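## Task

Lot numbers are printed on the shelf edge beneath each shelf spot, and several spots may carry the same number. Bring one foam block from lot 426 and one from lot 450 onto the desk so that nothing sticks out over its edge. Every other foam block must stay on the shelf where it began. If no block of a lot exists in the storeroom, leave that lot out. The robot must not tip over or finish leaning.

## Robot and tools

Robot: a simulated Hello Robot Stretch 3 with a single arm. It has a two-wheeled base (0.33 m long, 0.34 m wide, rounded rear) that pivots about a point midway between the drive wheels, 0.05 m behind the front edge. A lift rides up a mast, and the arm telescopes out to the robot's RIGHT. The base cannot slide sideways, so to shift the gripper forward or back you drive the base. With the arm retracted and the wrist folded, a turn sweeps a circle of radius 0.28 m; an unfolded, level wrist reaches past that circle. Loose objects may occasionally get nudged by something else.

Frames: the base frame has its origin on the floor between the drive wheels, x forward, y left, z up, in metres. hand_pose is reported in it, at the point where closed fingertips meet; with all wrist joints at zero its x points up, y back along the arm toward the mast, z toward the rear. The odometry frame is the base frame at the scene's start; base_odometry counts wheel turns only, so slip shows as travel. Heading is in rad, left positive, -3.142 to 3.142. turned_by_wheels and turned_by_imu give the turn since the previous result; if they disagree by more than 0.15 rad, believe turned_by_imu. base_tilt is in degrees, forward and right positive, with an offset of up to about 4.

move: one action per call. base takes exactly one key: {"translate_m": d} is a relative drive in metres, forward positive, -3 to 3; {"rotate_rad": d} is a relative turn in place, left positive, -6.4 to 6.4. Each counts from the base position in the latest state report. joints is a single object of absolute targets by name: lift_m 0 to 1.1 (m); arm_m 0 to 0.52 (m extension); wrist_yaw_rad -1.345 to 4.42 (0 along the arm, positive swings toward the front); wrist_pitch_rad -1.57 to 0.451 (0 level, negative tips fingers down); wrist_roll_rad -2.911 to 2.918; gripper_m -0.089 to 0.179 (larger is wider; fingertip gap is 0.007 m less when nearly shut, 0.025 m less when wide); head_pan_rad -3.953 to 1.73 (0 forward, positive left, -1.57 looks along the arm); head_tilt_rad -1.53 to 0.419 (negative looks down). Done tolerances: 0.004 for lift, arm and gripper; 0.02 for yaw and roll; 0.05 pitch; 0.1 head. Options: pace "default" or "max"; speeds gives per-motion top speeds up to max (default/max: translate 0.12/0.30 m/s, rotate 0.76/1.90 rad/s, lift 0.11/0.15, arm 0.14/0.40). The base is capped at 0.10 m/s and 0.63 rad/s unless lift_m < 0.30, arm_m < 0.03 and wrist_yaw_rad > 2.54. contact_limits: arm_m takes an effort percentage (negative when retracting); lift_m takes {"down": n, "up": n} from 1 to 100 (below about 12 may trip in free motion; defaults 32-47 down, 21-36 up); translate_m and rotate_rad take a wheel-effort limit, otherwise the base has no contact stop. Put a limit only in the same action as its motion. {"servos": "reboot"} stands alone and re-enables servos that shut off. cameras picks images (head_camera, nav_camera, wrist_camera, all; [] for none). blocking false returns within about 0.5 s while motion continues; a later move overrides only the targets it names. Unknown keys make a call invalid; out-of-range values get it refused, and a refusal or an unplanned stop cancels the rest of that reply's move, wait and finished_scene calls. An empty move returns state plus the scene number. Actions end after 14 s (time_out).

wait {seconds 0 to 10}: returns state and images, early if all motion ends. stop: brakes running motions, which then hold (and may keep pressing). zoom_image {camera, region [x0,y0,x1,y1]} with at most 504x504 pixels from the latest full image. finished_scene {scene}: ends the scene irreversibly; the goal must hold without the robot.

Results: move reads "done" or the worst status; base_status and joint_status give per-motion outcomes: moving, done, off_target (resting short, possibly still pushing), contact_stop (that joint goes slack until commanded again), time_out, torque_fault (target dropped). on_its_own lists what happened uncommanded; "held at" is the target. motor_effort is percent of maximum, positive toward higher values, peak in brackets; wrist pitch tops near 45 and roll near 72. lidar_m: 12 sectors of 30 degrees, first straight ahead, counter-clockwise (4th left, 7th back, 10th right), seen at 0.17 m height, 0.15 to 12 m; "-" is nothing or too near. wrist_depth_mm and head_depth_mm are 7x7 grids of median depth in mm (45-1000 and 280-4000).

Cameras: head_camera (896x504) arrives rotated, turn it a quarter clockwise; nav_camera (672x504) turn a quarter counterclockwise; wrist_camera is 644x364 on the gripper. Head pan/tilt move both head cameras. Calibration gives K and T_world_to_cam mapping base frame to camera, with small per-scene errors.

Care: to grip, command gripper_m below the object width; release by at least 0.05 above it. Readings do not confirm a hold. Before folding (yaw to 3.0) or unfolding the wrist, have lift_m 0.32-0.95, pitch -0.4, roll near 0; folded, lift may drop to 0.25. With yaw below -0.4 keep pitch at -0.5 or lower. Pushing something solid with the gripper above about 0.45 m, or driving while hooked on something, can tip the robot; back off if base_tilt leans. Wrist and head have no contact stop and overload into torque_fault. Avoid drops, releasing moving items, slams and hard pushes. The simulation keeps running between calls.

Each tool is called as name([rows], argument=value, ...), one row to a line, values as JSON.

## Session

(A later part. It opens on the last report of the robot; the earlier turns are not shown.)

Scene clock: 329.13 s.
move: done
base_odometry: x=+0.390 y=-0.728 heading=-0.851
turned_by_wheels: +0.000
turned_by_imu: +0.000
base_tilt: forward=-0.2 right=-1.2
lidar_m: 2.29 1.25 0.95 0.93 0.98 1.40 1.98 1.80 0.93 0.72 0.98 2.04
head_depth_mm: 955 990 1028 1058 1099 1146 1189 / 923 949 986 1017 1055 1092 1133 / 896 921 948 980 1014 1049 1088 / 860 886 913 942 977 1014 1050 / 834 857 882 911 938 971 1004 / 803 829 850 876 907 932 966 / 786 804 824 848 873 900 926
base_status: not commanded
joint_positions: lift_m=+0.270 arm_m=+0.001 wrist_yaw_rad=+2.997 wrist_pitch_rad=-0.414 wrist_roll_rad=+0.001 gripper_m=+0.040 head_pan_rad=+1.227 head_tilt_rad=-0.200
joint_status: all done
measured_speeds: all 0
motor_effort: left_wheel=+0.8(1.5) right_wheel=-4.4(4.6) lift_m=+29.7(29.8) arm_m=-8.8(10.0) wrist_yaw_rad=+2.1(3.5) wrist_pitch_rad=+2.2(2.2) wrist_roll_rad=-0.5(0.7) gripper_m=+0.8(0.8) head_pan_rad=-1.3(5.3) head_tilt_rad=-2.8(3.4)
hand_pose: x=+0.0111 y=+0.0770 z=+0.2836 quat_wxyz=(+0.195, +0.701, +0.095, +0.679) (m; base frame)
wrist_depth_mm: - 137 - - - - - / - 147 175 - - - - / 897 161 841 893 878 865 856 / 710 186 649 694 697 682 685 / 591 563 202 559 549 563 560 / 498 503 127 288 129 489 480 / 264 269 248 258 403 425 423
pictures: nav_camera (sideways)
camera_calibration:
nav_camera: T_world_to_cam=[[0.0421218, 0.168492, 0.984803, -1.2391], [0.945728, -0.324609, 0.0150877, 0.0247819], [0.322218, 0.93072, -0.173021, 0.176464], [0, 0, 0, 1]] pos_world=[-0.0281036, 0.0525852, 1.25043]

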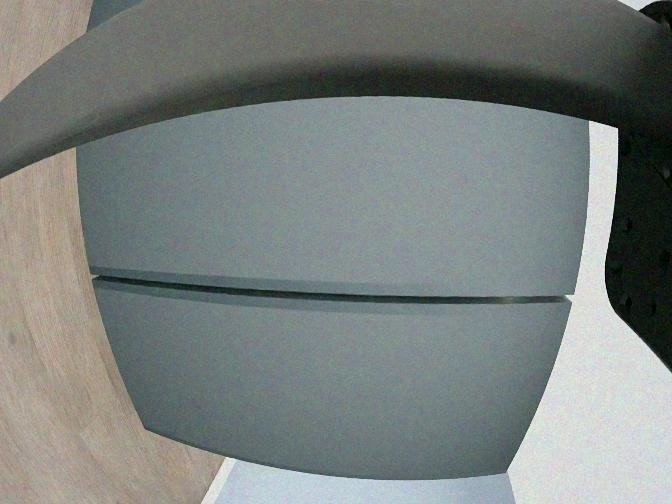

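move(base={"translate_m":1.75}, pace="max", cameras=["nav_camera"])

Scene clock: 341.80 s.
move: done
base_odometry: x=+1.544 y=-2.043 heading=-0.851
turned_by_wheels: +0.000
turned_by_imu: +0.002
base_tilt: forward=-0.2 right=-1.2
lidar_m: 0.56 0.59 0.85 2.29 1.09 1.26 3.71 1.61 1.29 1.45 0.75 0.58
head_depth_mm: 812 818 819 826 832 835 843 / 974 973 983 989 997 1004 1013 / 1205 1211 1226 1233 1246 1265 1266 / 1587 1603 1620 1642 1661 1695 1585 / 2069 2146 2191 2218 2305 2213 1707 / 2021 2082 2132 2183 2266 2287 1713 / 1969 2014 2053 2126 2203 2218 1683
base_status: done
joint_positions: lift_m=+0.270 arm_m=+0.001 wrist_yaw_rad=+2.998 wrist_pitch_rad=-0.414 wrist_roll_rad=+0.001 gripper_m=+0.040 head_pan_rad=+1.200 head_tilt_rad=-0.200
joint_status: not commanded
measured_speeds: all 0
motor_effort: left_wheel=+1.0(15.0) right_wheel=+7.6(13.1) lift_m=+24.6(29.6) arm_m=-3.7(7.9) wrist_yaw_rad=+2.2(3.3) wrist_pitch_rad=+2.2(2.3) wrist_roll_rad=-0.4(0.8) gripper_m=+0.3(1.0) head_pan_rad=-2.9(3.6) head_tilt_rad=-1.7(3.2)
hand_pose: x=+0.0110 y=+0.0770 z=+0.2836 quat_wxyz=(+0.195, +0.701, +0.095, +0.680) (m; base frame)
wrist_depth_mm: - 137 - - - - - / - 148 - - - - - / 876 162 843 893 865 858 - / 720 185 639 688 690 678 672 / 590 564 202 555 551 565 558 / 501 498 127 290 129 484 484 / 270 269 248 259 404 420 416
pictures: nav_camera (sideways)
camera_calibration:
nav_camera: T_world_to_cam=[[0.0467269, 0.167271, 0.984803, -1.23912], [0.936509, -0.35032, 0.015067, 0.0248728], [0.347517, 0.921573, -0.17302, 0.176341], [0, 0, 0, 1]] pos_world=[-0.0266744, 0.0534716, 1.25043]

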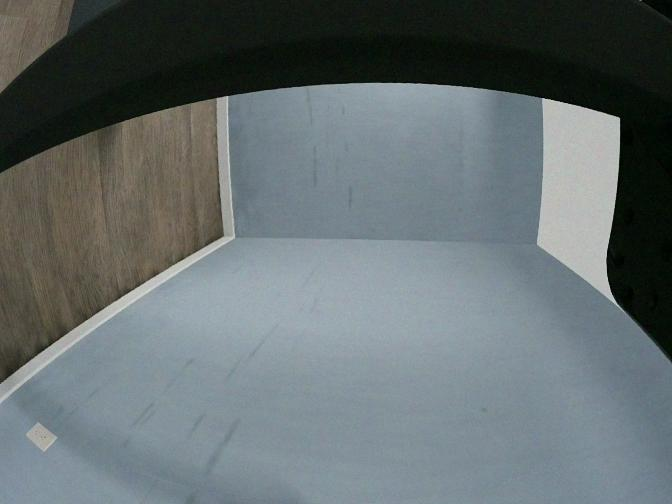

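move(base={"rotate_rad":1.6}, pace="max", cameras=[])

move(base={"translate_m":1.2}, joints={"head_pan_rad":1.5,"head_tilt_rad":-0.5}, pace="max", cameras=["nav_camera"])

Scene clock: 354.00 s.
move: done
base_odometry: x=+1.544 y=-2.043 heading=+0.749
turned_by_wheels: +1.600
turned_by_imu: +1.568
base_tilt: forward=-0.4 right=-1.1
lidar_m: 2.29 0.95 1.27 3.69 1.94 1.29 1.45 0.75 0.58 0.56 0.60 0.86
head_depth_mm: 1306 1238 1236 1244 1244 1260 1265 / 2236 1471 1488 1492 1507 1524 1528 / 2355 1944 1861 1868 1888 1903 1736 / 2388 3124 2465 2500 2508 2238 1715 / 2397 3865 3744 3631 3359 2305 1712 / 2422 3739 3880 - 3602 2294 1699 / 2594 3613 3770 3565 3497 2264 1692
base_status: done
joint_positions: lift_m=+0.270 arm_m=+0.001 wrist_yaw_rad=+2.998 wrist_pitch_rad=-0.414 wrist_roll_rad=+0.001 gripper_m=+0.040 head_pan_rad=+1.200 head_tilt_rad=-0.200
joint_status: not commanded
measured_speeds: all 0
motor_effort: left_wheel=-5.2(15.5) right_wheel=+7.8(14.3) lift_m=+25.7(26.6) arm_m=-11.6(11.8) wrist_yaw_rad=+1.1(3.7) wrist_pitch_rad=+2.1(2.2) wrist_roll_rad=-0.3(0.7) gripper_m=-0.1(0.7) head_pan_rad=-2.3(3.2) head_tilt_rad=-1.3(2.3)
hand_pose: x=+0.0110 y=+0.0770 z=+0.2836 quat_wxyz=(+0.195, +0.701, +0.095, +0.680) (m; base frame)
wrist_depth_mm: - 137 - - - - - / - 147 - - - - - / 862 161 838 880 851 866 851 / 717 186 645 698 686 678 677 / 588 566 202 553 553 565 559 / 503 499 127 289 129 479 481 / 270 269 248 259 406 423 420
pictures: none
No camera images: "cameras" was empty.

Scene clock: 359.37 s.
move: done
base_odometry: x=+2.423 y=-1.227 heading=+0.749
turned_by_wheels: +0.000
turned_by_imu: +0.001
base_tilt: forward=-0.4 right=-1.3
lidar_m: 1.10 1.17 0.38 0.37 0.40 2.31 2.02 0.86 0.66 0.64 0.68 0.98
head_depth_mm: 2878 2947 2926 2690 2100 1623 1326 / 287 307 343 2687 2035 1623 1310 / 286 306 334 367 407 458 542 / 286 306 333 366 407 457 519 / 285 305 333 366 406 455 519 / 288 305 332 365 405 454 518 / 288 305 332 365 405 453 515
base_status: done
joint_positions: lift_m=+0.270 arm_m=+0.001 wrist_yaw_rad=+2.998 wrist_pitch_rad=-0.414 wrist_roll_rad=+0.001 gripper_m=+0.040 head_pan_rad=+1.501 head_tilt_rad=-0.500
joint_status: all done
measured_speeds: all 0
motor_effort: left_wheel=+2.4(9.7) right_wheel=+1.7(17.8) lift_m=+27.2(27.6) arm_m=-9.7(12.7) wrist_yaw_rad=+1.4(2.8) wrist_pitch_rad=+2.1(2.3) wrist_roll_rad=-0.4(0.8) gripper_m=+0.4(0.9) head_pan_rad=-2.8(6.6) head_tilt_rad=+4.4(5.4)
hand_pose: x=+0.0110 y=+0.0770 z=+0.2836 quat_wxyz=(+0.195, +0.701, +0.095, +0.680) (m; base frame)
wrist_depth_mm: 378 137 380 383 - - - / - 147 173 - - - - / 863 161 170 - 879 872 851 / 722 179 188 - 686 675 679 / 594 208 199 163 551 568 565 / 503 496 127 289 129 485 484 / 264 270 249 260 404 424 419
pictures: nav_camera (sideways)
camera_calibration:
nav_camera: T_world_to_cam=[[0.0147945, 0.456106, 0.889803, -1.11494], [0.998541, -0.0529596, 0.0105443, 0.0303485], [0.0519329, 0.888348, -0.456224, 0.546655], [0, 0, 0, 1]] pos_world=[-0.0421987, 0.024519, 1.24116]

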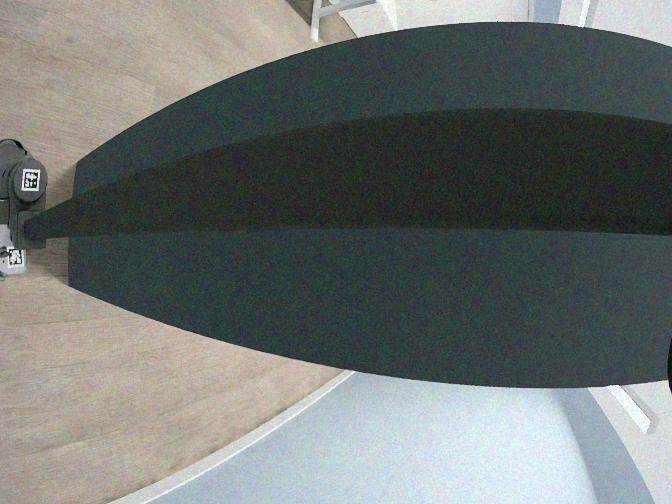

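move(base={"translate_m":0.6}, pace="max", cameras=[])

move(base={"rotate_rad":-1.6}, joints={"head_pan_rad":-1.5,"head_tilt_rad":-0.4}, pace="max", cameras=["nav_camera"])

Scene clock: 369.80 s.
move: done
base_odometry: x=+2.863 y=-0.818 heading=+0.749
turned_by_wheels: +0.000
turned_by_imu: +0.001
base_tilt: forward=-0.4 right=-1.2
lidar_m: 0.51 0.54 0.78 2.20 1.26 0.60 2.14 0.91 0.70 0.68 0.68 0.52
head_depth_mm: 1410 1384 1358 1328 1306 1295 1242 / 2067 2009 1961 1911 1862 1583 1320 / 3285 3565 3554 2800 2089 1617 1310 / 3330 3652 - 2957 2073 1607 1304 / 3377 3653 - 2924 2056 1601 1307 / 2574 2705 2870 2473 2061 1591 1295 / 1746 1924 2082 1919 1803 1523 1283
base_status: done
joint_positions: lift_m=+0.270 arm_m=+0.001 wrist_yaw_rad=+2.998 wrist_pitch_rad=-0.414 wrist_roll_rad=+0.001 gripper_m=+0.040 head_pan_rad=+1.500 head_tilt_rad=-0.500
joint_status: not commanded
measured_speeds: all 0
motor_effort: left_wheel=+3.2(11.3) right_wheel=+2.4(17.5) lift_m=+28.5(29.6) arm_m=-7.3(8.9) wrist_yaw_rad=+1.0(3.0) wrist_pitch_rad=+2.1(2.2) wrist_roll_rad=-0.5(0.8) gripper_m=+0.5(0.8) head_pan_rad=-3.1(3.7) head_tilt_rad=+3.9(5.2)
hand_pose: x=+0.0110 y=+0.0770 z=+0.2836 quat_wxyz=(+0.195, +0.701, +0.095, +0.680) (m; base frame)
wrist_depth_mm: - 137 - - - - - / - 147 - - - - - / - 162 835 873 852 819 660 / 670 186 649 701 685 683 619 / 581 567 202 555 551 560 548 / 502 498 127 290 129 485 485 / 265 271 249 259 404 424 424
pictures: none
No camera images: "cameras" was empty.

Scene clock: 372.43 s.
move: done
base_odometry: x=+2.863 y=-0.818 heading=-0.851
turned_by_wheels: -1.600
turned_by_imu: -1.569
base_tilt: forward=-0.3 right=-1.2
lidar_m: 0.68 0.69 0.52 0.51 0.54 0.77 2.19 1.27 0.60 2.19 0.92 0.70
head_depth_mm: 2666 2817 2995 3135 2480 1815 1153 / 2695 2869 3046 3206 2448 1808 1423 / 2715 2885 3097 3264 2452 1775 1418 / 2758 2926 3125 3285 2399 1767 1412 / 2696 2868 3051 3116 2405 1768 1401 / 1851 1894 1995 2088 2155 1761 1398 / 1410 1445 1490 1543 1596 1633 1388
base_status: done
joint_positions: lift_m=+0.270 arm_m=+0.001 wrist_yaw_rad=+2.998 wrist_pitch_rad=-0.414 wrist_roll_rad=+0.001 gripper_m=+0.040 head_pan_rad=-1.508 head_tilt_rad=-0.397
joint_status: all done
measured_speeds: translate_m=+0.000 rotate_rad=+0.000 lift_m=+0.000 arm_m=+0.000 wrist_yaw_rad=+0.000 wrist_pitch_rad=+0.000 wrist_roll_rad=+0.000 head_pan_rad=+0.024 head_tilt_rad=+0.000
motor_effort: left_wheel=+5.7(15.4) right_wheel=-6.9(14.7) lift_m=+29.6(29.6) arm_m=-11.9(12.7) wrist_yaw_rad=+1.7(2.7) wrist_pitch_rad=+2.1(2.3) wrist_roll_rad=-0.3(0.8) gripper_m=+0.1(0.7) head_pan_rad=+3.1(4.4) head_tilt_rad=-1.7(6.2)
hand_pose: x=+0.0110 y=+0.0770 z=+0.2836 quat_wxyz=(+0.195, +0.701, +0.095, +0.680) (m; base frame)
wrist_depth_mm: 496 137 509 513 519 523 538 / 535 147 534 546 - - - / - 161 170 - - - - / - 181 189 642 659 661 648 / 587 567 202 560 549 567 564 / 504 494 127 289 129 481 479 / 263 270 248 259 407 422 420
pictures: nav_camera (sideways)
camera_calibration:
nav_camera: T_world_to_cam=[[0.0396768, -0.359901, 0.932146, -1.17034], [-0.99686, -0.0782323, 0.0122259, 0.0403367], [0.0685238, -0.929705, -0.361875, 0.423829], [0, 0, 0, 1]] pos_world=[0.0576031, -0.0240151, 1.24381]

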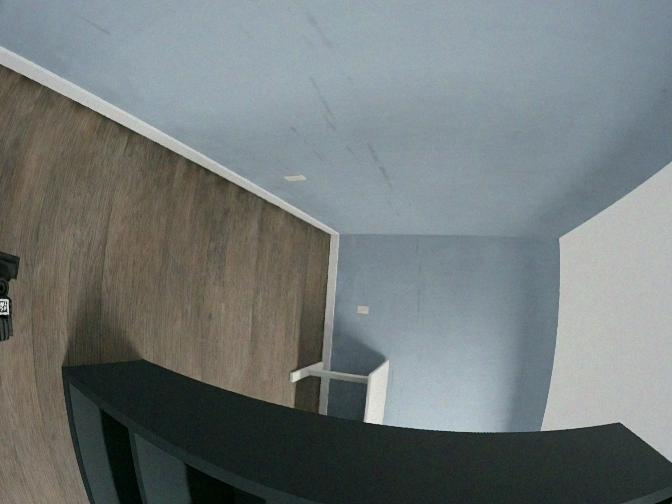

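move(base={"translate_m":-0.6}, pace="max", cameras=["nav_camera"])

move(base={"translate_m":-0.55}, pace="max", cameras=["nav_camera"])

Scene clock: 387.47 s.
move: done
base_odometry: x=+2.467 y=-0.367 heading=-0.851
turned_by_wheels: +0.000
turned_by_imu: +0.000
base_tilt: forward=-0.4 right=-1.3
lidar_m: 1.28 0.74 0.56 0.55 0.58 0.82 1.61 0.77 0.93 0.71 0.51 1.30
head_depth_mm: 435 778 831 870 581 966 824 / 442 793 841 877 597 959 841 / 449 800 852 885 591 986 838 / 457 808 866 898 587 980 835 / 467 803 854 843 583 975 832 / 476 586 612 641 576 700 750 / 413 444 458 479 516 564 619
base_status: done
joint_positions: lift_m=+0.270 arm_m=+0.001 wrist_yaw_rad=+2.998 wrist_pitch_rad=-0.414 wrist_roll_rad=+0.001 gripper_m=+0.040 head_pan_rad=-1.500 head_tilt_rad=-0.400
joint_status: not commanded
measured_speeds: all 0
motor_effort: left_wheel=+1.2(14.1) right_wheel=-9.4(14.7) lift_m=+27.8(29.3) arm_m=-7.4(10.3) wrist_yaw_rad=+1.0(2.7) wrist_pitch_rad=+2.1(2.3) wrist_roll_rad=-0.5(0.8) gripper_m=+0.3(0.8) head_pan_rad=+3.4(3.8) head_tilt_rad=-3.9(4.4)
hand_pose: x=+0.0110 y=+0.0770 z=+0.2836 quat_wxyz=(+0.195, +0.701, +0.095, +0.680) (m; base frame)
wrist_depth_mm: 520 137 527 531 544 538 - / - 147 - - - - - / - 161 170 - - - - / 656 182 189 665 662 653 657 / 593 565 202 560 556 573 560 / 504 498 127 289 129 488 485 / 271 270 248 259 403 422 421
pictures: nav_camera (sideways)
camera_calibration:
nav_camera: T_world_to_cam=[[0.0428633, -0.362955, 0.93082, -1.16863], [-0.996186, -0.0863964, 0.0121848, 0.0403504], [0.075997, -0.927793, -0.365274, 0.428169], [0, 0, 0, 1]] pos_world=[0.0577482, -0.0234209, 1.24369]

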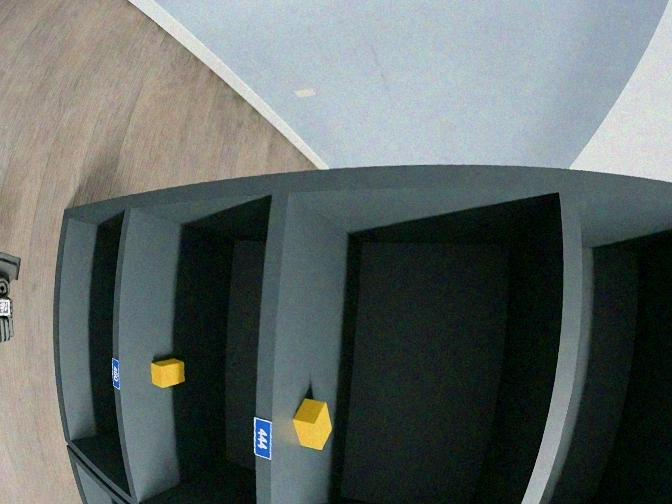

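Scene clock: 390.63 s.
move: done
base_odometry: x=+2.104 y=+0.046 heading=-0.850
turned_by_wheels: +0.000
turned_by_imu: +0.000
base_tilt: forward=-0.4 right=-1.2
lidar_m: 1.82 0.78 0.59 0.58 0.61 0.87 1.99 1.09 0.44 0.43 0.93 0.88
head_depth_mm: 361 371 377 398 435 475 513 / 442 744 674 596 522 473 520 / 449 771 824 861 593 490 815 / 457 777 831 867 587 946 837 / 467 791 845 884 582 940 832 / 477 801 857 889 578 970 827 / 486 810 866 890 573 962 800
base_status: done
joint_positions: lift_m=+0.270 arm_m=+0.001 wrist_yaw_rad=+2.998 wrist_pitch_rad=-0.414 wrist_roll_rad=+0.001 gripper_m=+0.040 head_pan_rad=-1.500 head_tilt_rad=-0.400
joint_status: not commanded
measured_speeds: all 0
motor_effort: left_wheel=-2.0(13.6) right_wheel=-7.5(16.6) lift_m=+25.4(29.4) arm_m=-5.8(8.1) wrist_yaw_rad=+1.7(2.7) wrist_pitch_rad=+2.1(2.3) wrist_roll_rad=-0.3(0.8) gripper_m=+0.2(1.1) head_pan_rad=+3.4(3.8) head_tilt_rad=-4.0(4.4)
hand_pose: x=+0.0110 y=+0.0770 z=+0.2836 quat_wxyz=(+0.195, +0.701, +0.095, +0.680) (m; base frame)
wrist_depth_mm: 138 137 - - - - - / - 148 - - - - - / - 161 170 - - - - / 675 183 191 670 690 675 670 / 595 564 202 558 548 564 562 / 499 502 127 289 129 484 484 / 263 270 249 258 402 426 418
pictures: nav_camera (sideways)
camera_calibration:
nav_camera: T_world_to_cam=[[0.0428633, -0.362955, 0.93082, -1.16863], [-0.996186, -0.0863964, 0.0121848, 0.0403504], [0.075997, -0.927793, -0.365274, 0.428169], [0, 0, 0, 1]] pos_world=[0.0577482, -0.0234209, 1.24369]

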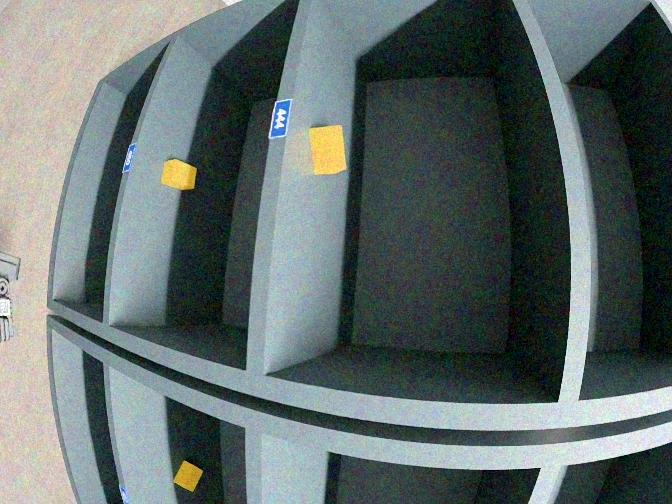

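zoom_image(camera="nav_camera", region=[100, 130, 160, 180])

move(base={"translate_m":-0.6}, pace="max", cameras=["nav_camera"])

Scaled by 8.400 from the camera's 672x504 image, which has a finer 792x594 frame.

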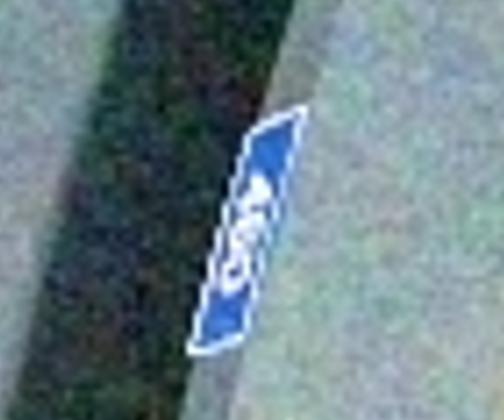

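Scene clock: 397.77 s.
move: done
base_odometry: x=+1.709 y=+0.497 heading=-0.851
turned_by_wheels: +0.000
turned_by_imu: -0.001
base_tilt: forward=-0.2 right=-1.2
lidar_m: 1.95 0.82 0.63 0.61 0.65 0.92 1.40 0.57 0.62 0.85 0.58 0.59
head_depth_mm: 436 721 769 815 602 455 849 / 442 729 777 817 597 454 848 / 451 740 790 829 546 452 815 / 459 751 799 839 563 466 809 / 467 757 809 843 582 465 832 / 477 767 820 854 578 480 827 / 488 777 827 842 573 476 823
base_status: done
joint_positions: lift_m=+0.270 arm_m=+0.001 wrist_yaw_rad=+2.998 wrist_pitch_rad=-0.414 wrist_roll_rad=+0.001 gripper_m=+0.040 head_pan_rad=-1.500 head_tilt_rad=-0.400
joint_status: not commanded
measured_speeds: all 0
motor_effort: left_wheel=-4.0(10.8) right_wheel=-3.9(18.1) lift_m=+24.5(29.9) arm_m=-1.8(4.1) wrist_yaw_rad=+1.8(3.5) wrist_pitch_rad=+2.1(2.3) wrist_roll_rad=-0.4(0.8) gripper_m=+0.1(0.8) head_pan_rad=+2.9(3.7) head_tilt_rad=-2.8(3.9)
hand_pose: x=+0.0110 y=+0.0770 z=+0.2836 quat_wxyz=(+0.195, +0.701, +0.095, +0.680) (m; base frame)
wrist_depth_mm: - 137 - - - - - / - 147 - - - - - / - 161 170 - - - - / 677 182 219 698 698 686 676 / 586 570 203 556 549 565 565 / 495 495 126 289 129 485 482 / 264 270 247 259 400 420 419
pictures: nav_camera (sideways)
camera_calibration:
nav_camera: T_world_to_cam=[[0.0428633, -0.362955, 0.93082, -1.16863], [-0.996186, -0.0863964, 0.0121848, 0.0403504], [0.075997, -0.927793, -0.365274, 0.428169], [0, 0, 0, 1]] pos_world=[0.0577482, -0.0234209, 1.24369]

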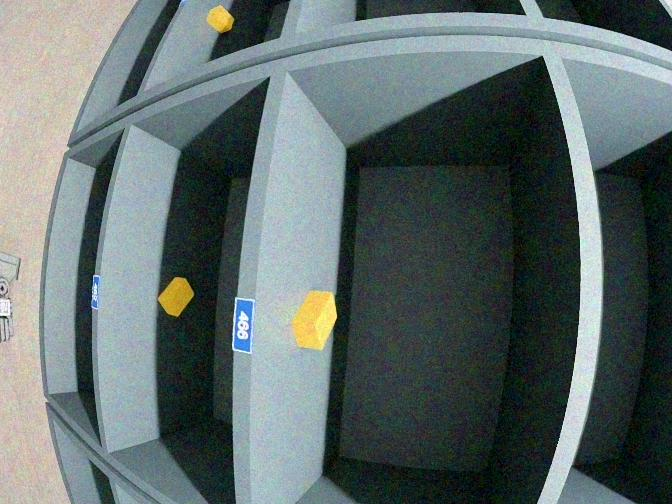

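zoom_image(camera="nav_camera", region=[75, 270, 115, 315])

move(base={"translate_m":-0.4}, pace="max", cameras=["nav_camera"])

Scaled by 11.200 from the camera's 672x504 image, which has a finer 792x594 frame.

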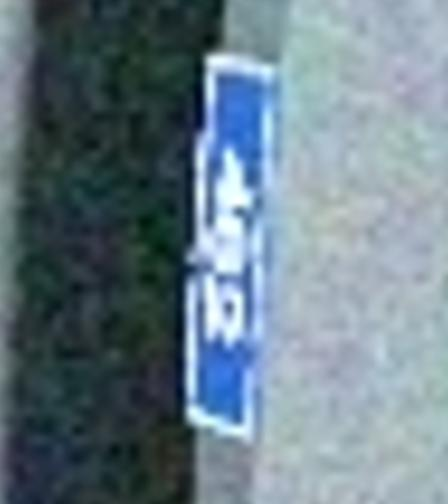

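Scene clock: 404.33 s.
move: done
base_odometry: x=+1.445 y=+0.798 heading=-0.850
turned_by_wheels: +0.000
turned_by_imu: -0.001
base_tilt: forward=-0.4 right=-1.2
lidar_m: 2.03 0.86 0.65 0.63 0.67 0.95 1.92 1.02 0.38 0.37 0.87 0.90
head_depth_mm: 288 325 343 348 367 395 445 / 297 304 322 343 377 413 449 / 449 714 758 796 535 418 455 / 456 727 778 816 588 447 835 / 466 737 787 830 583 445 831 / 475 747 797 833 578 459 829 / 486 757 811 842 574 458 824
base_status: done
joint_positions: lift_m=+0.270 arm_m=+0.001 wrist_yaw_rad=+2.998 wrist_pitch_rad=-0.414 wrist_roll_rad=+0.001 gripper_m=+0.040 head_pan_rad=-1.500 head_tilt_rad=-0.400
joint_status: not commanded
measured_speeds: all 0
motor_effort: left_wheel=-0.2(12.4) right_wheel=-10.9(18.0) lift_m=+27.9(29.6) arm_m=+3.0(3.0) wrist_yaw_rad=+0.7(2.8) wrist_pitch_rad=+2.1(2.2) wrist_roll_rad=-0.4(0.8) gripper_m=+0.2(0.9) head_pan_rad=+2.2(3.4) head_tilt_rad=-2.8(3.4)
hand_pose: x=+0.0110 y=+0.0770 z=+0.2836 quat_wxyz=(+0.195, +0.701, +0.095, +0.680) (m; base frame)
wrist_depth_mm: - 137 - - - - - / - 148 - - - - - / - 161 170 - - - 768 / 720 186 221 699 686 686 676 / 584 561 202 555 542 570 563 / 501 503 127 289 130 482 481 / 264 269 249 259 407 425 418
pictures: nav_camera (sideways)
camera_calibration:
nav_camera: T_world_to_cam=[[0.0428633, -0.362955, 0.93082, -1.16863], [-0.996186, -0.0863964, 0.0121848, 0.0403504], [0.075997, -0.927793, -0.365274, 0.428169], [0, 0, 0, 1]] pos_world=[0.0577482, -0.0234209, 1.24369]

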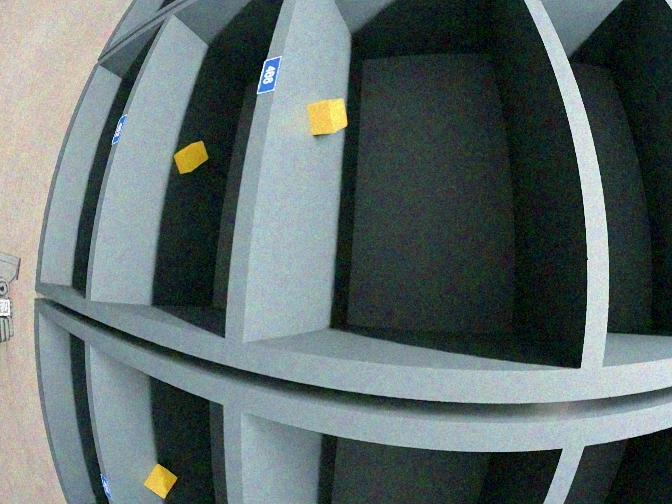

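move(base={"translate_m":-0.25}, joints={"head_tilt_rad":-0.7}, pace="max", cameras=["nav_camera","head_camera"])

Scene clock: 411.33 s.
move: done
base_odometry: x=+1.280 y=+0.986 heading=-0.850
turned_by_wheels: +0.000
turned_by_imu: +0.000
base_tilt: forward=-0.2 right=-1.3
lidar_m: 2.04 0.87 0.66 0.65 0.69 0.97 1.67 0.79 0.83 0.43 0.38 1.13
head_depth_mm: 637 707 701 507 912 812 728 / 647 719 693 502 907 817 742 / 655 728 683 499 924 809 1038 / 660 738 677 495 922 805 1033 / 475 521 577 489 689 766 899 / 329 350 381 433 508 629 824 / 290 319 377 436 520 757 1064
base_status: done
joint_positions: lift_m=+0.270 arm_m=+0.001 wrist_yaw_rad=+2.998 wrist_pitch_rad=-0.414 wrist_roll_rad=+0.001 gripper_m=+0.040 head_pan_rad=-1.500 head_tilt_rad=-0.706
joint_status: all done
measured_speeds: translate_m=+0.000 rotate_rad=+0.000 lift_m=+0.000 arm_m=+0.000 wrist_yaw_rad=+0.000 wrist_pitch_rad=+0.000 wrist_roll_rad=+0.000 head_pan_rad=+0.000 head_tilt_rad=+0.024
motor_effort: left_wheel=-2.7(10.2) right_wheel=-4.1(18.1) lift_m=+27.7(29.2) arm_m=+5.9(5.9) wrist_yaw_rad=+0.7(2.9) wrist_pitch_rad=+2.1(2.2) wrist_roll_rad=-0.3(0.8) gripper_m=+0.2(0.8) head_pan_rad=+2.4(3.2) head_tilt_rad=+2.3(6.2)
hand_pose: x=+0.0110 y=+0.0770 z=+0.2836 quat_wxyz=(+0.195, +0.701, +0.095, +0.680) (m; base frame)
wrist_depth_mm: - 137 - - - - - / - 147 - - - - - / - 161 171 - - 783 - / 723 186 637 694 690 686 677 / 591 563 203 555 550 566 570 / 497 496 127 287 129 484 480 / 264 270 248 259 403 423 419
pictures: head_camera (sideways), nav_camera (sideways)
camera_calibration:
head_camera: T_world_to_cam=[[-0.0891278, 0.602225, -0.793336, 1.04808], [0.996017, 0.0560293, -0.069366, 0.0837913], [0.00267611, -0.796358, -0.60482, 0.742622], [0, 0, 0, 1]] pos_world=[0.00796814, -0.0444812, 1.28644]
nav_camera: T_world_to_cam=[[0.0614117, -0.625287, 0.777975, -0.969423], [-0.995982, -0.0892871, 0.00685732, 0.0473411], [0.0651753, -0.77527, -0.628258, 0.770385], [0, 0, 0, 1]] pos_world=[0.0564747, -0.00468478, 1.23786]

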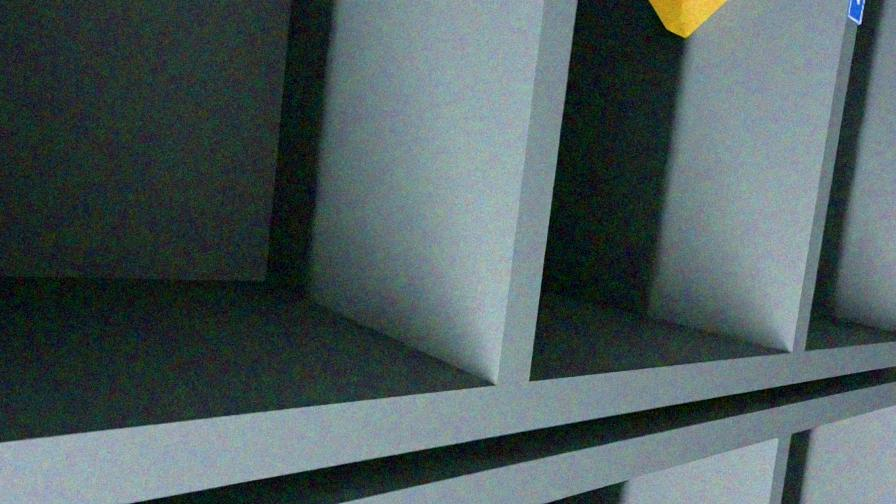

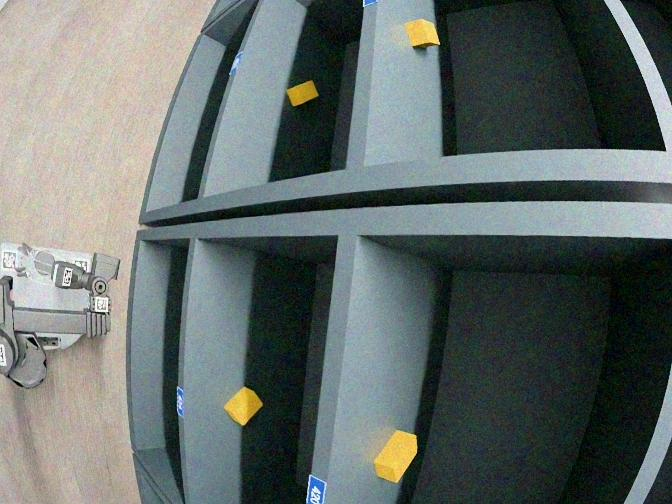

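zoom_image(camera="nav_camera", region=[160, 380, 200, 420])

zoom_image(camera="nav_camera", region=[215, 40, 260, 85])

move(base={"translate_m":-0.35}, pace="max", cameras=["nav_camera"])

Scaled by 12.600 from the camera's 672x504 image, which has a finer 792x594 frame.

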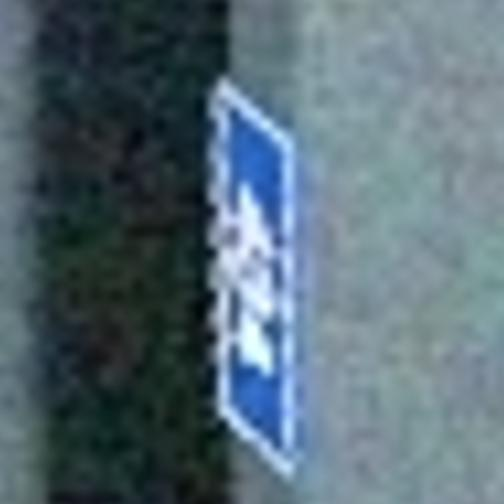

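Scaled by 11.200 from the camera's 672x504 image, which has a finer 792x594 frame.

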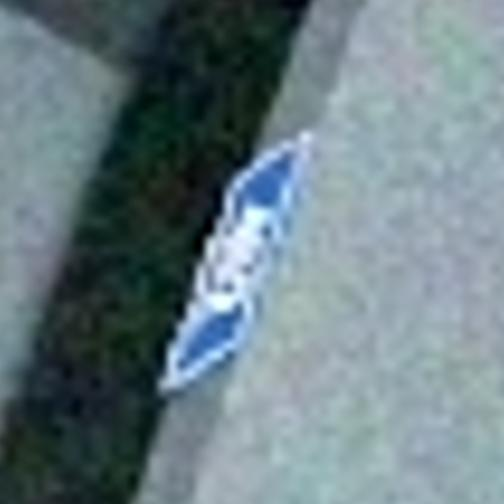

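Scene clock: 421.63 s.
move: done
base_odometry: x=+1.049 y=+1.249 heading=-0.850
turned_by_wheels: +0.000
turned_by_imu: +0.000
base_tilt: forward=-0.3 right=-1.2
lidar_m: 2.14 0.90 0.68 0.67 0.71 1.01 1.33 0.49 0.53 0.79 0.65 0.58
head_depth_mm: 622 689 712 512 427 826 716 / 628 701 702 507 438 818 713 / 637 710 694 503 435 814 722 / 644 718 685 499 900 790 736 / 654 727 677 494 897 806 734 / 661 738 668 490 915 801 1032 / 672 751 660 485 908 795 1047
base_status: done
joint_positions: lift_m=+0.270 arm_m=+0.001 wrist_yaw_rad=+2.998 wrist_pitch_rad=-0.414 wrist_roll_rad=+0.001 gripper_m=+0.040 head_pan_rad=-1.500 head_tilt_rad=-0.700
joint_status: not commanded
measured_speeds: all 0
motor_effort: left_wheel=-1.4(12.4) right_wheel=-7.6(18.3) lift_m=+25.1(25.3) arm_m=+8.5(9.2) wrist_yaw_rad=+1.3(2.9) wrist_pitch_rad=+2.1(2.2) wrist_roll_rad=-0.6(0.8) gripper_m=+0.6(0.9) head_pan_rad=+2.5(3.1) head_tilt_rad=+2.2(3.4)
hand_pose: x=+0.0110 y=+0.0770 z=+0.2836 quat_wxyz=(+0.195, +0.701, +0.095, +0.680) (m; base frame)
wrist_depth_mm: - 137 - - - - - / - 147 - - - - - / - 161 170 - 781 - 769 / 720 186 644 691 685 683 675 / 590 563 203 559 552 565 561 / 497 499 127 290 129 485 481 / 264 271 248 258 404 422 418
pictures: nav_camera (sideways)
camera_calibration:
nav_camera: T_world_to_cam=[[0.0611297, -0.620801, 0.781582, -0.974073], [-0.995987, -0.0892268, 0.00702721, 0.0471035], [0.0653755, -0.778874, -0.623763, 0.764556], [0, 0, 0, 1]] pos_world=[0.056476, -0.00500848, 1.23789]

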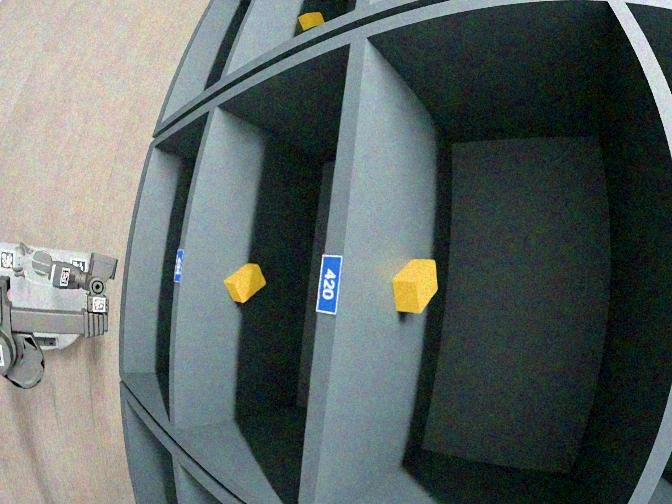

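move(joints={"head_tilt_rad":-1.0,"head_pan_rad":-1.57}, cameras=["head_camera","nav_camera"])

Scene clock: 428.93 s.
move: done
base_odometry: x=+1.049 y=+1.249 heading=-0.850
turned_by_wheels: +0.000
turned_by_imu: +0.000
base_tilt: forward=-0.3 right=-1.1
lidar_m: 2.14 0.90 0.68 0.67 0.70 1.01 1.33 0.49 0.53 0.79 0.65 0.59
head_depth_mm: 640 518 427 930 825 1091 1097 / 643 513 432 928 821 1181 1096 / 643 508 430 919 815 1167 676 / 636 489 428 915 826 1175 751 / 626 481 430 904 819 1168 1032 / 618 493 429 897 812 1161 1071 / 612 487 429 891 822 1168 1067
base_status: not commanded
joint_positions: lift_m=+0.270 arm_m=+0.001 wrist_yaw_rad=+2.998 wrist_pitch_rad=-0.414 wrist_roll_rad=+0.001 gripper_m=+0.040 head_pan_rad=-1.567 head_tilt_rad=-1.001
joint_status: all done
measured_speeds: all 0
motor_effort: left_wheel=-1.1(1.7) right_wheel=-7.9(8.2) lift_m=+26.3(27.2) arm_m=+11.6(11.7) wrist_yaw_rad=+1.8(2.6) wrist_pitch_rad=+2.1(2.2) wrist_roll_rad=-0.5(0.8) gripper_m=+0.2(0.8) head_pan_rad=-3.1(5.4) head_tilt_rad=-7.3(8.2)
hand_pose: x=+0.0110 y=+0.0770 z=+0.2836 quat_wxyz=(+0.195, +0.701, +0.095, +0.680) (m; base frame)
wrist_depth_mm: - 137 - - - - - / - 147 - - - - - / - 161 170 - 782 - 779 / 720 186 656 691 696 674 671 / 589 565 201 554 546 566 556 / 501 495 127 289 129 486 483 / 264 269 247 260 407 422 417
pictures: head_camera (sideways), nav_camera (sideways)
camera_calibration:
head_camera: T_world_to_cam=[[-0.049301, 0.811504, -0.582263, 0.772756], [0.997452, 0.00990524, -0.0706506, 0.085447], [-0.0515658, -0.584262, -0.809925, 1.00975], [0, 0, 0, 1]] pos_world=[0.00493682, -0.0379838, 1.2738]
nav_camera: T_world_to_cam=[[0.0200947, -0.827256, 0.561465, -0.686992], [-0.999724, -0.0234658, 0.00120557, 0.0547176], [0.0121779, -0.561334, -0.8275, 1.02984], [0, 0, 0, 1]] pos_world=[0.055966, 0.0110511, 1.23785]

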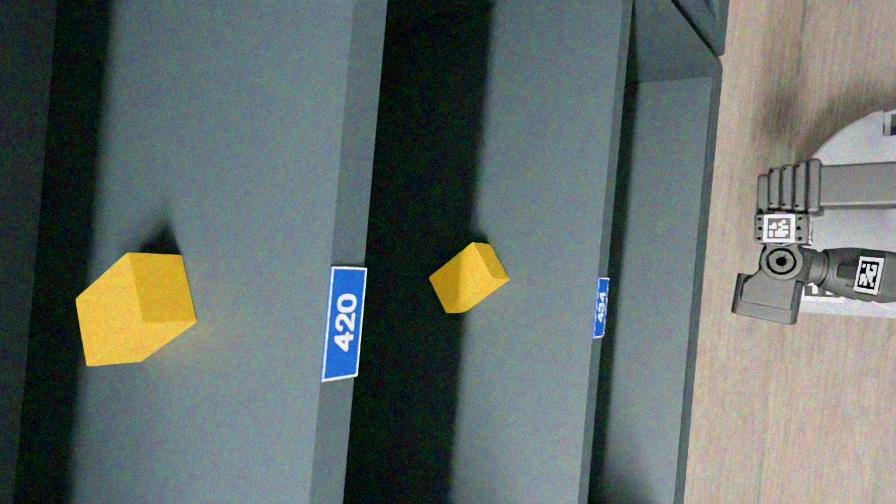

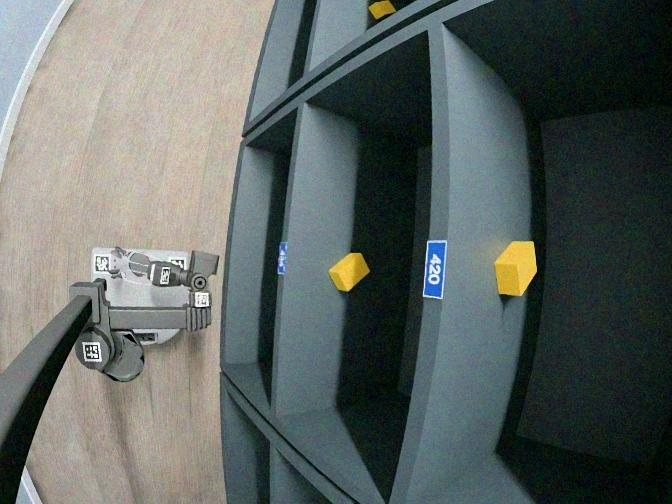

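zoom_image(camera="head_camera", region=[570, 260, 640, 350])

move(base={"translate_m":-0.8}, pace="max", cameras=["head_camera","nav_camera"])

Scaled by 5.600 from the camera's 896x504 image, which has a finer 1280x720 frame.

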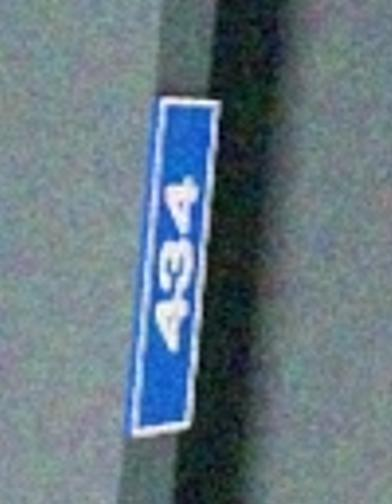

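Scene clock: 438.80 s.
move: done
base_odometry: x=+0.521 y=+1.850 heading=-0.850
turned_by_wheels: +0.000
turned_by_imu: -0.001
base_tilt: forward=-0.3 right=-1.2
lidar_m: 2.23 0.96 0.73 0.71 0.73 0.56 0.55 0.58 0.75 0.74 0.45 0.45
head_depth_mm: 614 504 426 876 808 1151 1098 / 619 470 422 871 807 1157 1100 / 620 473 419 881 780 1142 675 / 615 502 415 874 795 1147 753 / 617 498 411 888 790 1147 1033 / 616 492 408 879 786 1159 1070 / 609 487 405 858 797 1138 1067
base_status: done
joint_positions: lift_m=+0.270 arm_m=+0.001 wrist_yaw_rad=+2.998 wrist_pitch_rad=-0.414 wrist_roll_rad=+0.001 gripper_m=+0.040 head_pan_rad=-1.571 head_tilt_rad=-1.001
joint_status: not commanded
measured_speeds: all 0
motor_effort: left_wheel=-1.7(10.5) right_wheel=-6.3(18.1) lift_m=+28.2(29.3) arm_m=+11.8(13.3) wrist_yaw_rad=+2.1(2.7) wrist_pitch_rad=+2.1(2.2) wrist_roll_rad=-0.3(0.8) gripper_m=+0.4(1.0) head_pan_rad=-1.3(3.3) head_tilt_rad=-2.5(5.7)
hand_pose: x=+0.0110 y=+0.0770 z=+0.2836 quat_wxyz=(+0.195, +0.701, +0.095, +0.680) (m; base frame)
wrist_depth_mm: 658 137 - - - - - / 714 147 - - - - - / 773 161 171 - 836 815 811 / 683 186 650 699 685 691 685 / 584 568 202 561 549 568 558 / 501 499 126 289 129 487 482 / 263 270 248 260 409 422 420
pictures: head_camera (sideways), nav_camera (sideways)
camera_calibration:
head_camera: T_world_to_cam=[[-0.0464535, 0.811698, -0.582228, 0.772696], [0.997486, 0.00646502, -0.0705722, 0.0854126], [-0.0535191, -0.584042, -0.809957, 1.00979], [0, 0, 0, 1]] pos_world=[0.00473996, -0.0379851, 1.2738]
nav_camera: T_world_to_cam=[[0.0171979, -0.827317, 0.561472, -0.686997], [-0.999799, -0.0200124, 0.00113595, 0.0547558], [0.0102966, -0.561379, -0.827495, 1.02983], [0, 0, 0, 1]] pos_world=[0.0559559, 0.0108588, 1.23785]

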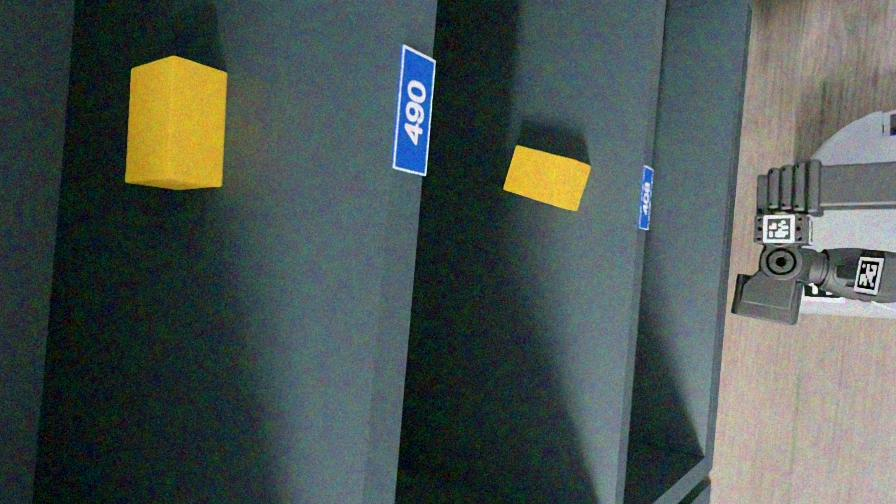

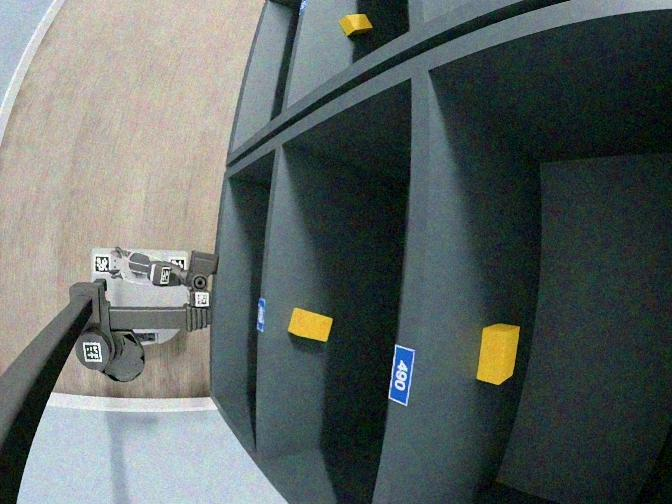

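move(base={"translate_m":1.62}, pace="max", cameras=["head_camera","nav_camera"])

Scene clock: 452.20 s.
move: done
base_odometry: x=+1.590 y=+0.633 heading=-0.850
turned_by_wheels: +0.000
turned_by_imu: +0.001
base_tilt: forward=-0.3 right=-1.3
lidar_m: 1.99 0.84 0.64 0.62 0.66 0.93 1.24 1.12 0.45 0.84 0.81 0.72
head_depth_mm: 659 518 460 692 784 1190 1102 / 651 512 457 909 850 1181 1091 / 644 509 456 919 845 1188 677 / 636 503 461 916 843 1184 737 / 627 497 995 903 1205 1177 1032 / 619 493 927 898 1206 1177 1073 / 519 486 976 896 1196 1171 1066
base_status: done
joint_positions: lift_m=+0.270 arm_m=+0.001 wrist_yaw_rad=+2.998 wrist_pitch_rad=-0.414 wrist_roll_rad=+0.001 gripper_m=+0.040 head_pan_rad=-1.571 head_tilt_rad=-1.000
joint_status: not commanded
measured_speeds: all 0
motor_effort: left_wheel=+4.1(15.3) right_wheel=-1.9(11.9) lift_m=+25.1(27.8) arm_m=+9.9(11.8) wrist_yaw_rad=+2.1(3.1) wrist_pitch_rad=+2.1(2.2) wrist_roll_rad=-0.5(0.8) gripper_m=+0.7(0.9) head_pan_rad=+1.8(2.4) head_tilt_rad=+1.5(2.3)
hand_pose: x=+0.0110 y=+0.0770 z=+0.2836 quat_wxyz=(+0.195, +0.701, +0.095, +0.680) (m; base frame)
wrist_depth_mm: - 137 - - - - - / - 147 - - - - - / - 161 170 - - - - / 683 186 219 700 687 684 683 / 589 564 201 556 548 570 560 / 499 497 127 290 129 484 484 / 264 269 248 260 402 422 418
pictures: head_camera (sideways), nav_camera (sideways)
camera_calibration:
head_camera: T_world_to_cam=[[-0.0464981, 0.811066, -0.583103, 0.773791], [0.997484, 0.00642585, -0.0706039, 0.0854516], [-0.0535175, -0.584919, -0.809324, 1.00895], [0, 0, 0, 1]] pos_world=[0.00473983, -0.0379895, 1.2738]
nav_camera: T_world_to_cam=[[0.0172579, -0.826755, 0.562298, -0.688117], [-0.999798, -0.0200606, 0.00119012, 0.0546871], [0.0102961, -0.562205, -0.826934, 1.02909], [0, 0, 0, 1]] pos_world=[0.0559558, 0.0107535, 1.23785]

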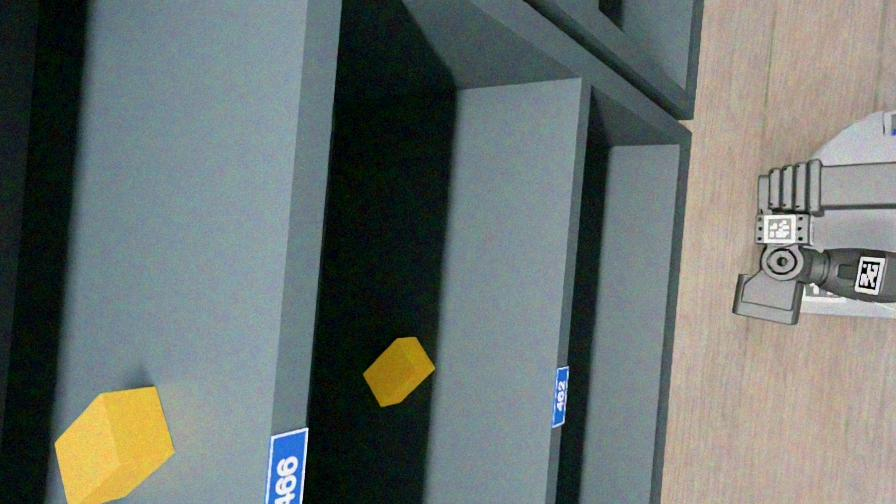

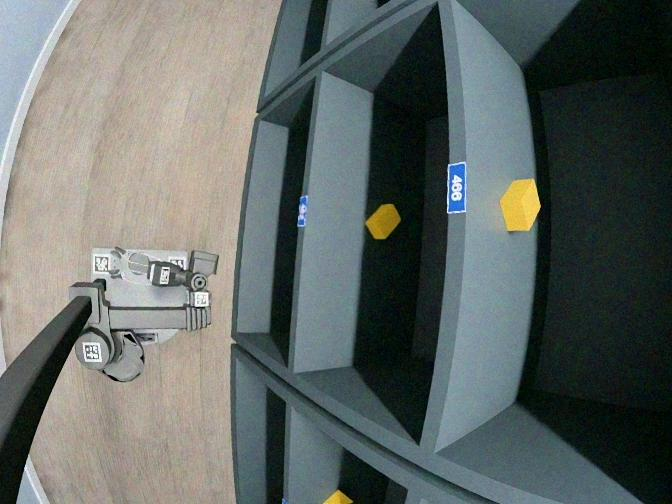

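zoom_image(camera="head_camera", region=[530, 350, 600, 440])

move(base={"translate_m":0.9}, pace="max", cameras=["head_camera","nav_camera"])

Scaled by 5.600 from the camera's 896x504 image, which has a finer 1280x720 frame.

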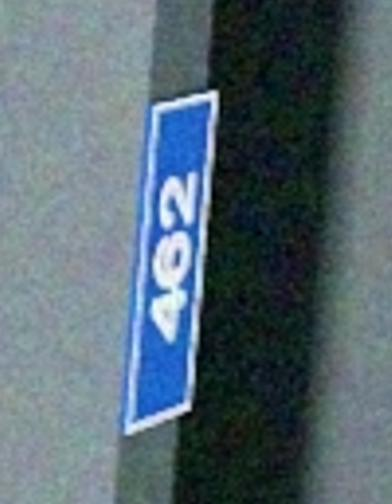

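Scene clock: 461.27 s.
move: done
base_odometry: x=+2.184 y=-0.043 heading=-0.850
turned_by_wheels: +0.000
turned_by_imu: +0.001
base_tilt: forward=-0.3 right=-1.2
lidar_m: 1.70 0.77 0.58 0.57 0.60 0.86 2.10 1.19 0.48 0.89 0.87 0.78
head_depth_mm: 632 518 563 669 1230 1211 1096 / 652 513 830 856 956 1203 1093 / 642 507 1049 916 1217 1199 677 / 636 503 1045 913 1236 1207 737 / 626 496 1040 904 1247 1200 1035 / 619 492 1049 883 1240 1190 1075 / 516 488 1044 893 1229 1183 1070
base_status: done
joint_positions: lift_m=+0.270 arm_m=+0.001 wrist_yaw_rad=+2.998 wrist_pitch_rad=-0.414 wrist_roll_rad=+0.001 gripper_m=+0.040 head_pan_rad=-1.570 head_tilt_rad=-1.000
joint_status: not commanded
measured_speeds: all 0
motor_effort: left_wheel=+5.4(14.0) right_wheel=+2.6(13.7) lift_m=+27.8(27.8) arm_m=+8.3(9.7) wrist_yaw_rad=+1.8(2.7) wrist_pitch_rad=+2.1(2.3) wrist_roll_rad=-0.5(1.0) gripper_m=+0.1(0.9) head_pan_rad=+2.7(3.9) head_tilt_rad=+0.8(1.4)
hand_pose: x=+0.0110 y=+0.0770 z=+0.2836 quat_wxyz=(+0.195, +0.701, +0.095, +0.680) (m; base frame)
wrist_depth_mm: 531 137 538 - - - - / - 148 - - - - - / - 161 170 - - - - / 688 182 192 668 663 679 662 / 589 563 202 555 553 566 563 / 499 498 126 290 129 482 483 / 269 270 248 257 406 425 424
pictures: head_camera (sideways), nav_camera (sideways)
camera_calibration:
head_camera: T_world_to_cam=[[-0.0470656, 0.811047, -0.583084, 0.773772], [0.997479, 0.00712566, -0.0706034, 0.0853784], [-0.0531078, -0.584937, -0.809338, 1.00897], [0, 0, 0, 1]] pos_world=[0.00483926, -0.0379891, 1.2738]
nav_camera: T_world_to_cam=[[0.0179188, -0.826743, 0.562295, -0.68807], [-0.999782, -0.0208297, 0.00123444, 0.0546437], [0.0106919, -0.562195, -0.826936, 1.02913], [0, 0, 0, 1]] pos_world=[0.0559579, 0.0108518, 1.23785]

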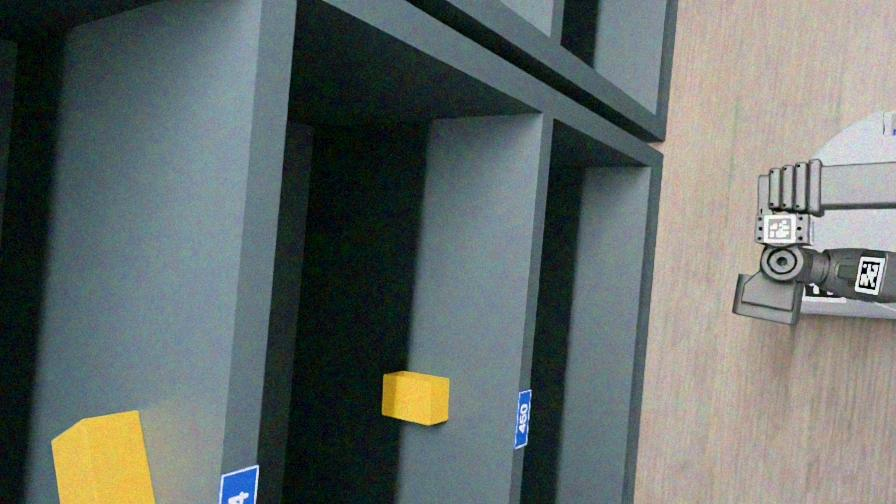

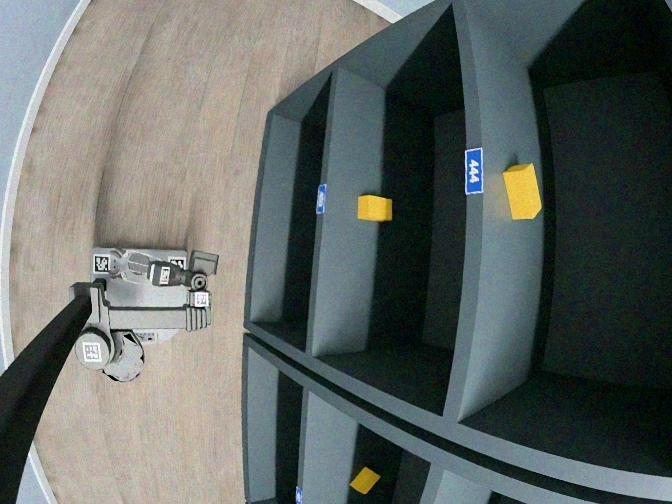

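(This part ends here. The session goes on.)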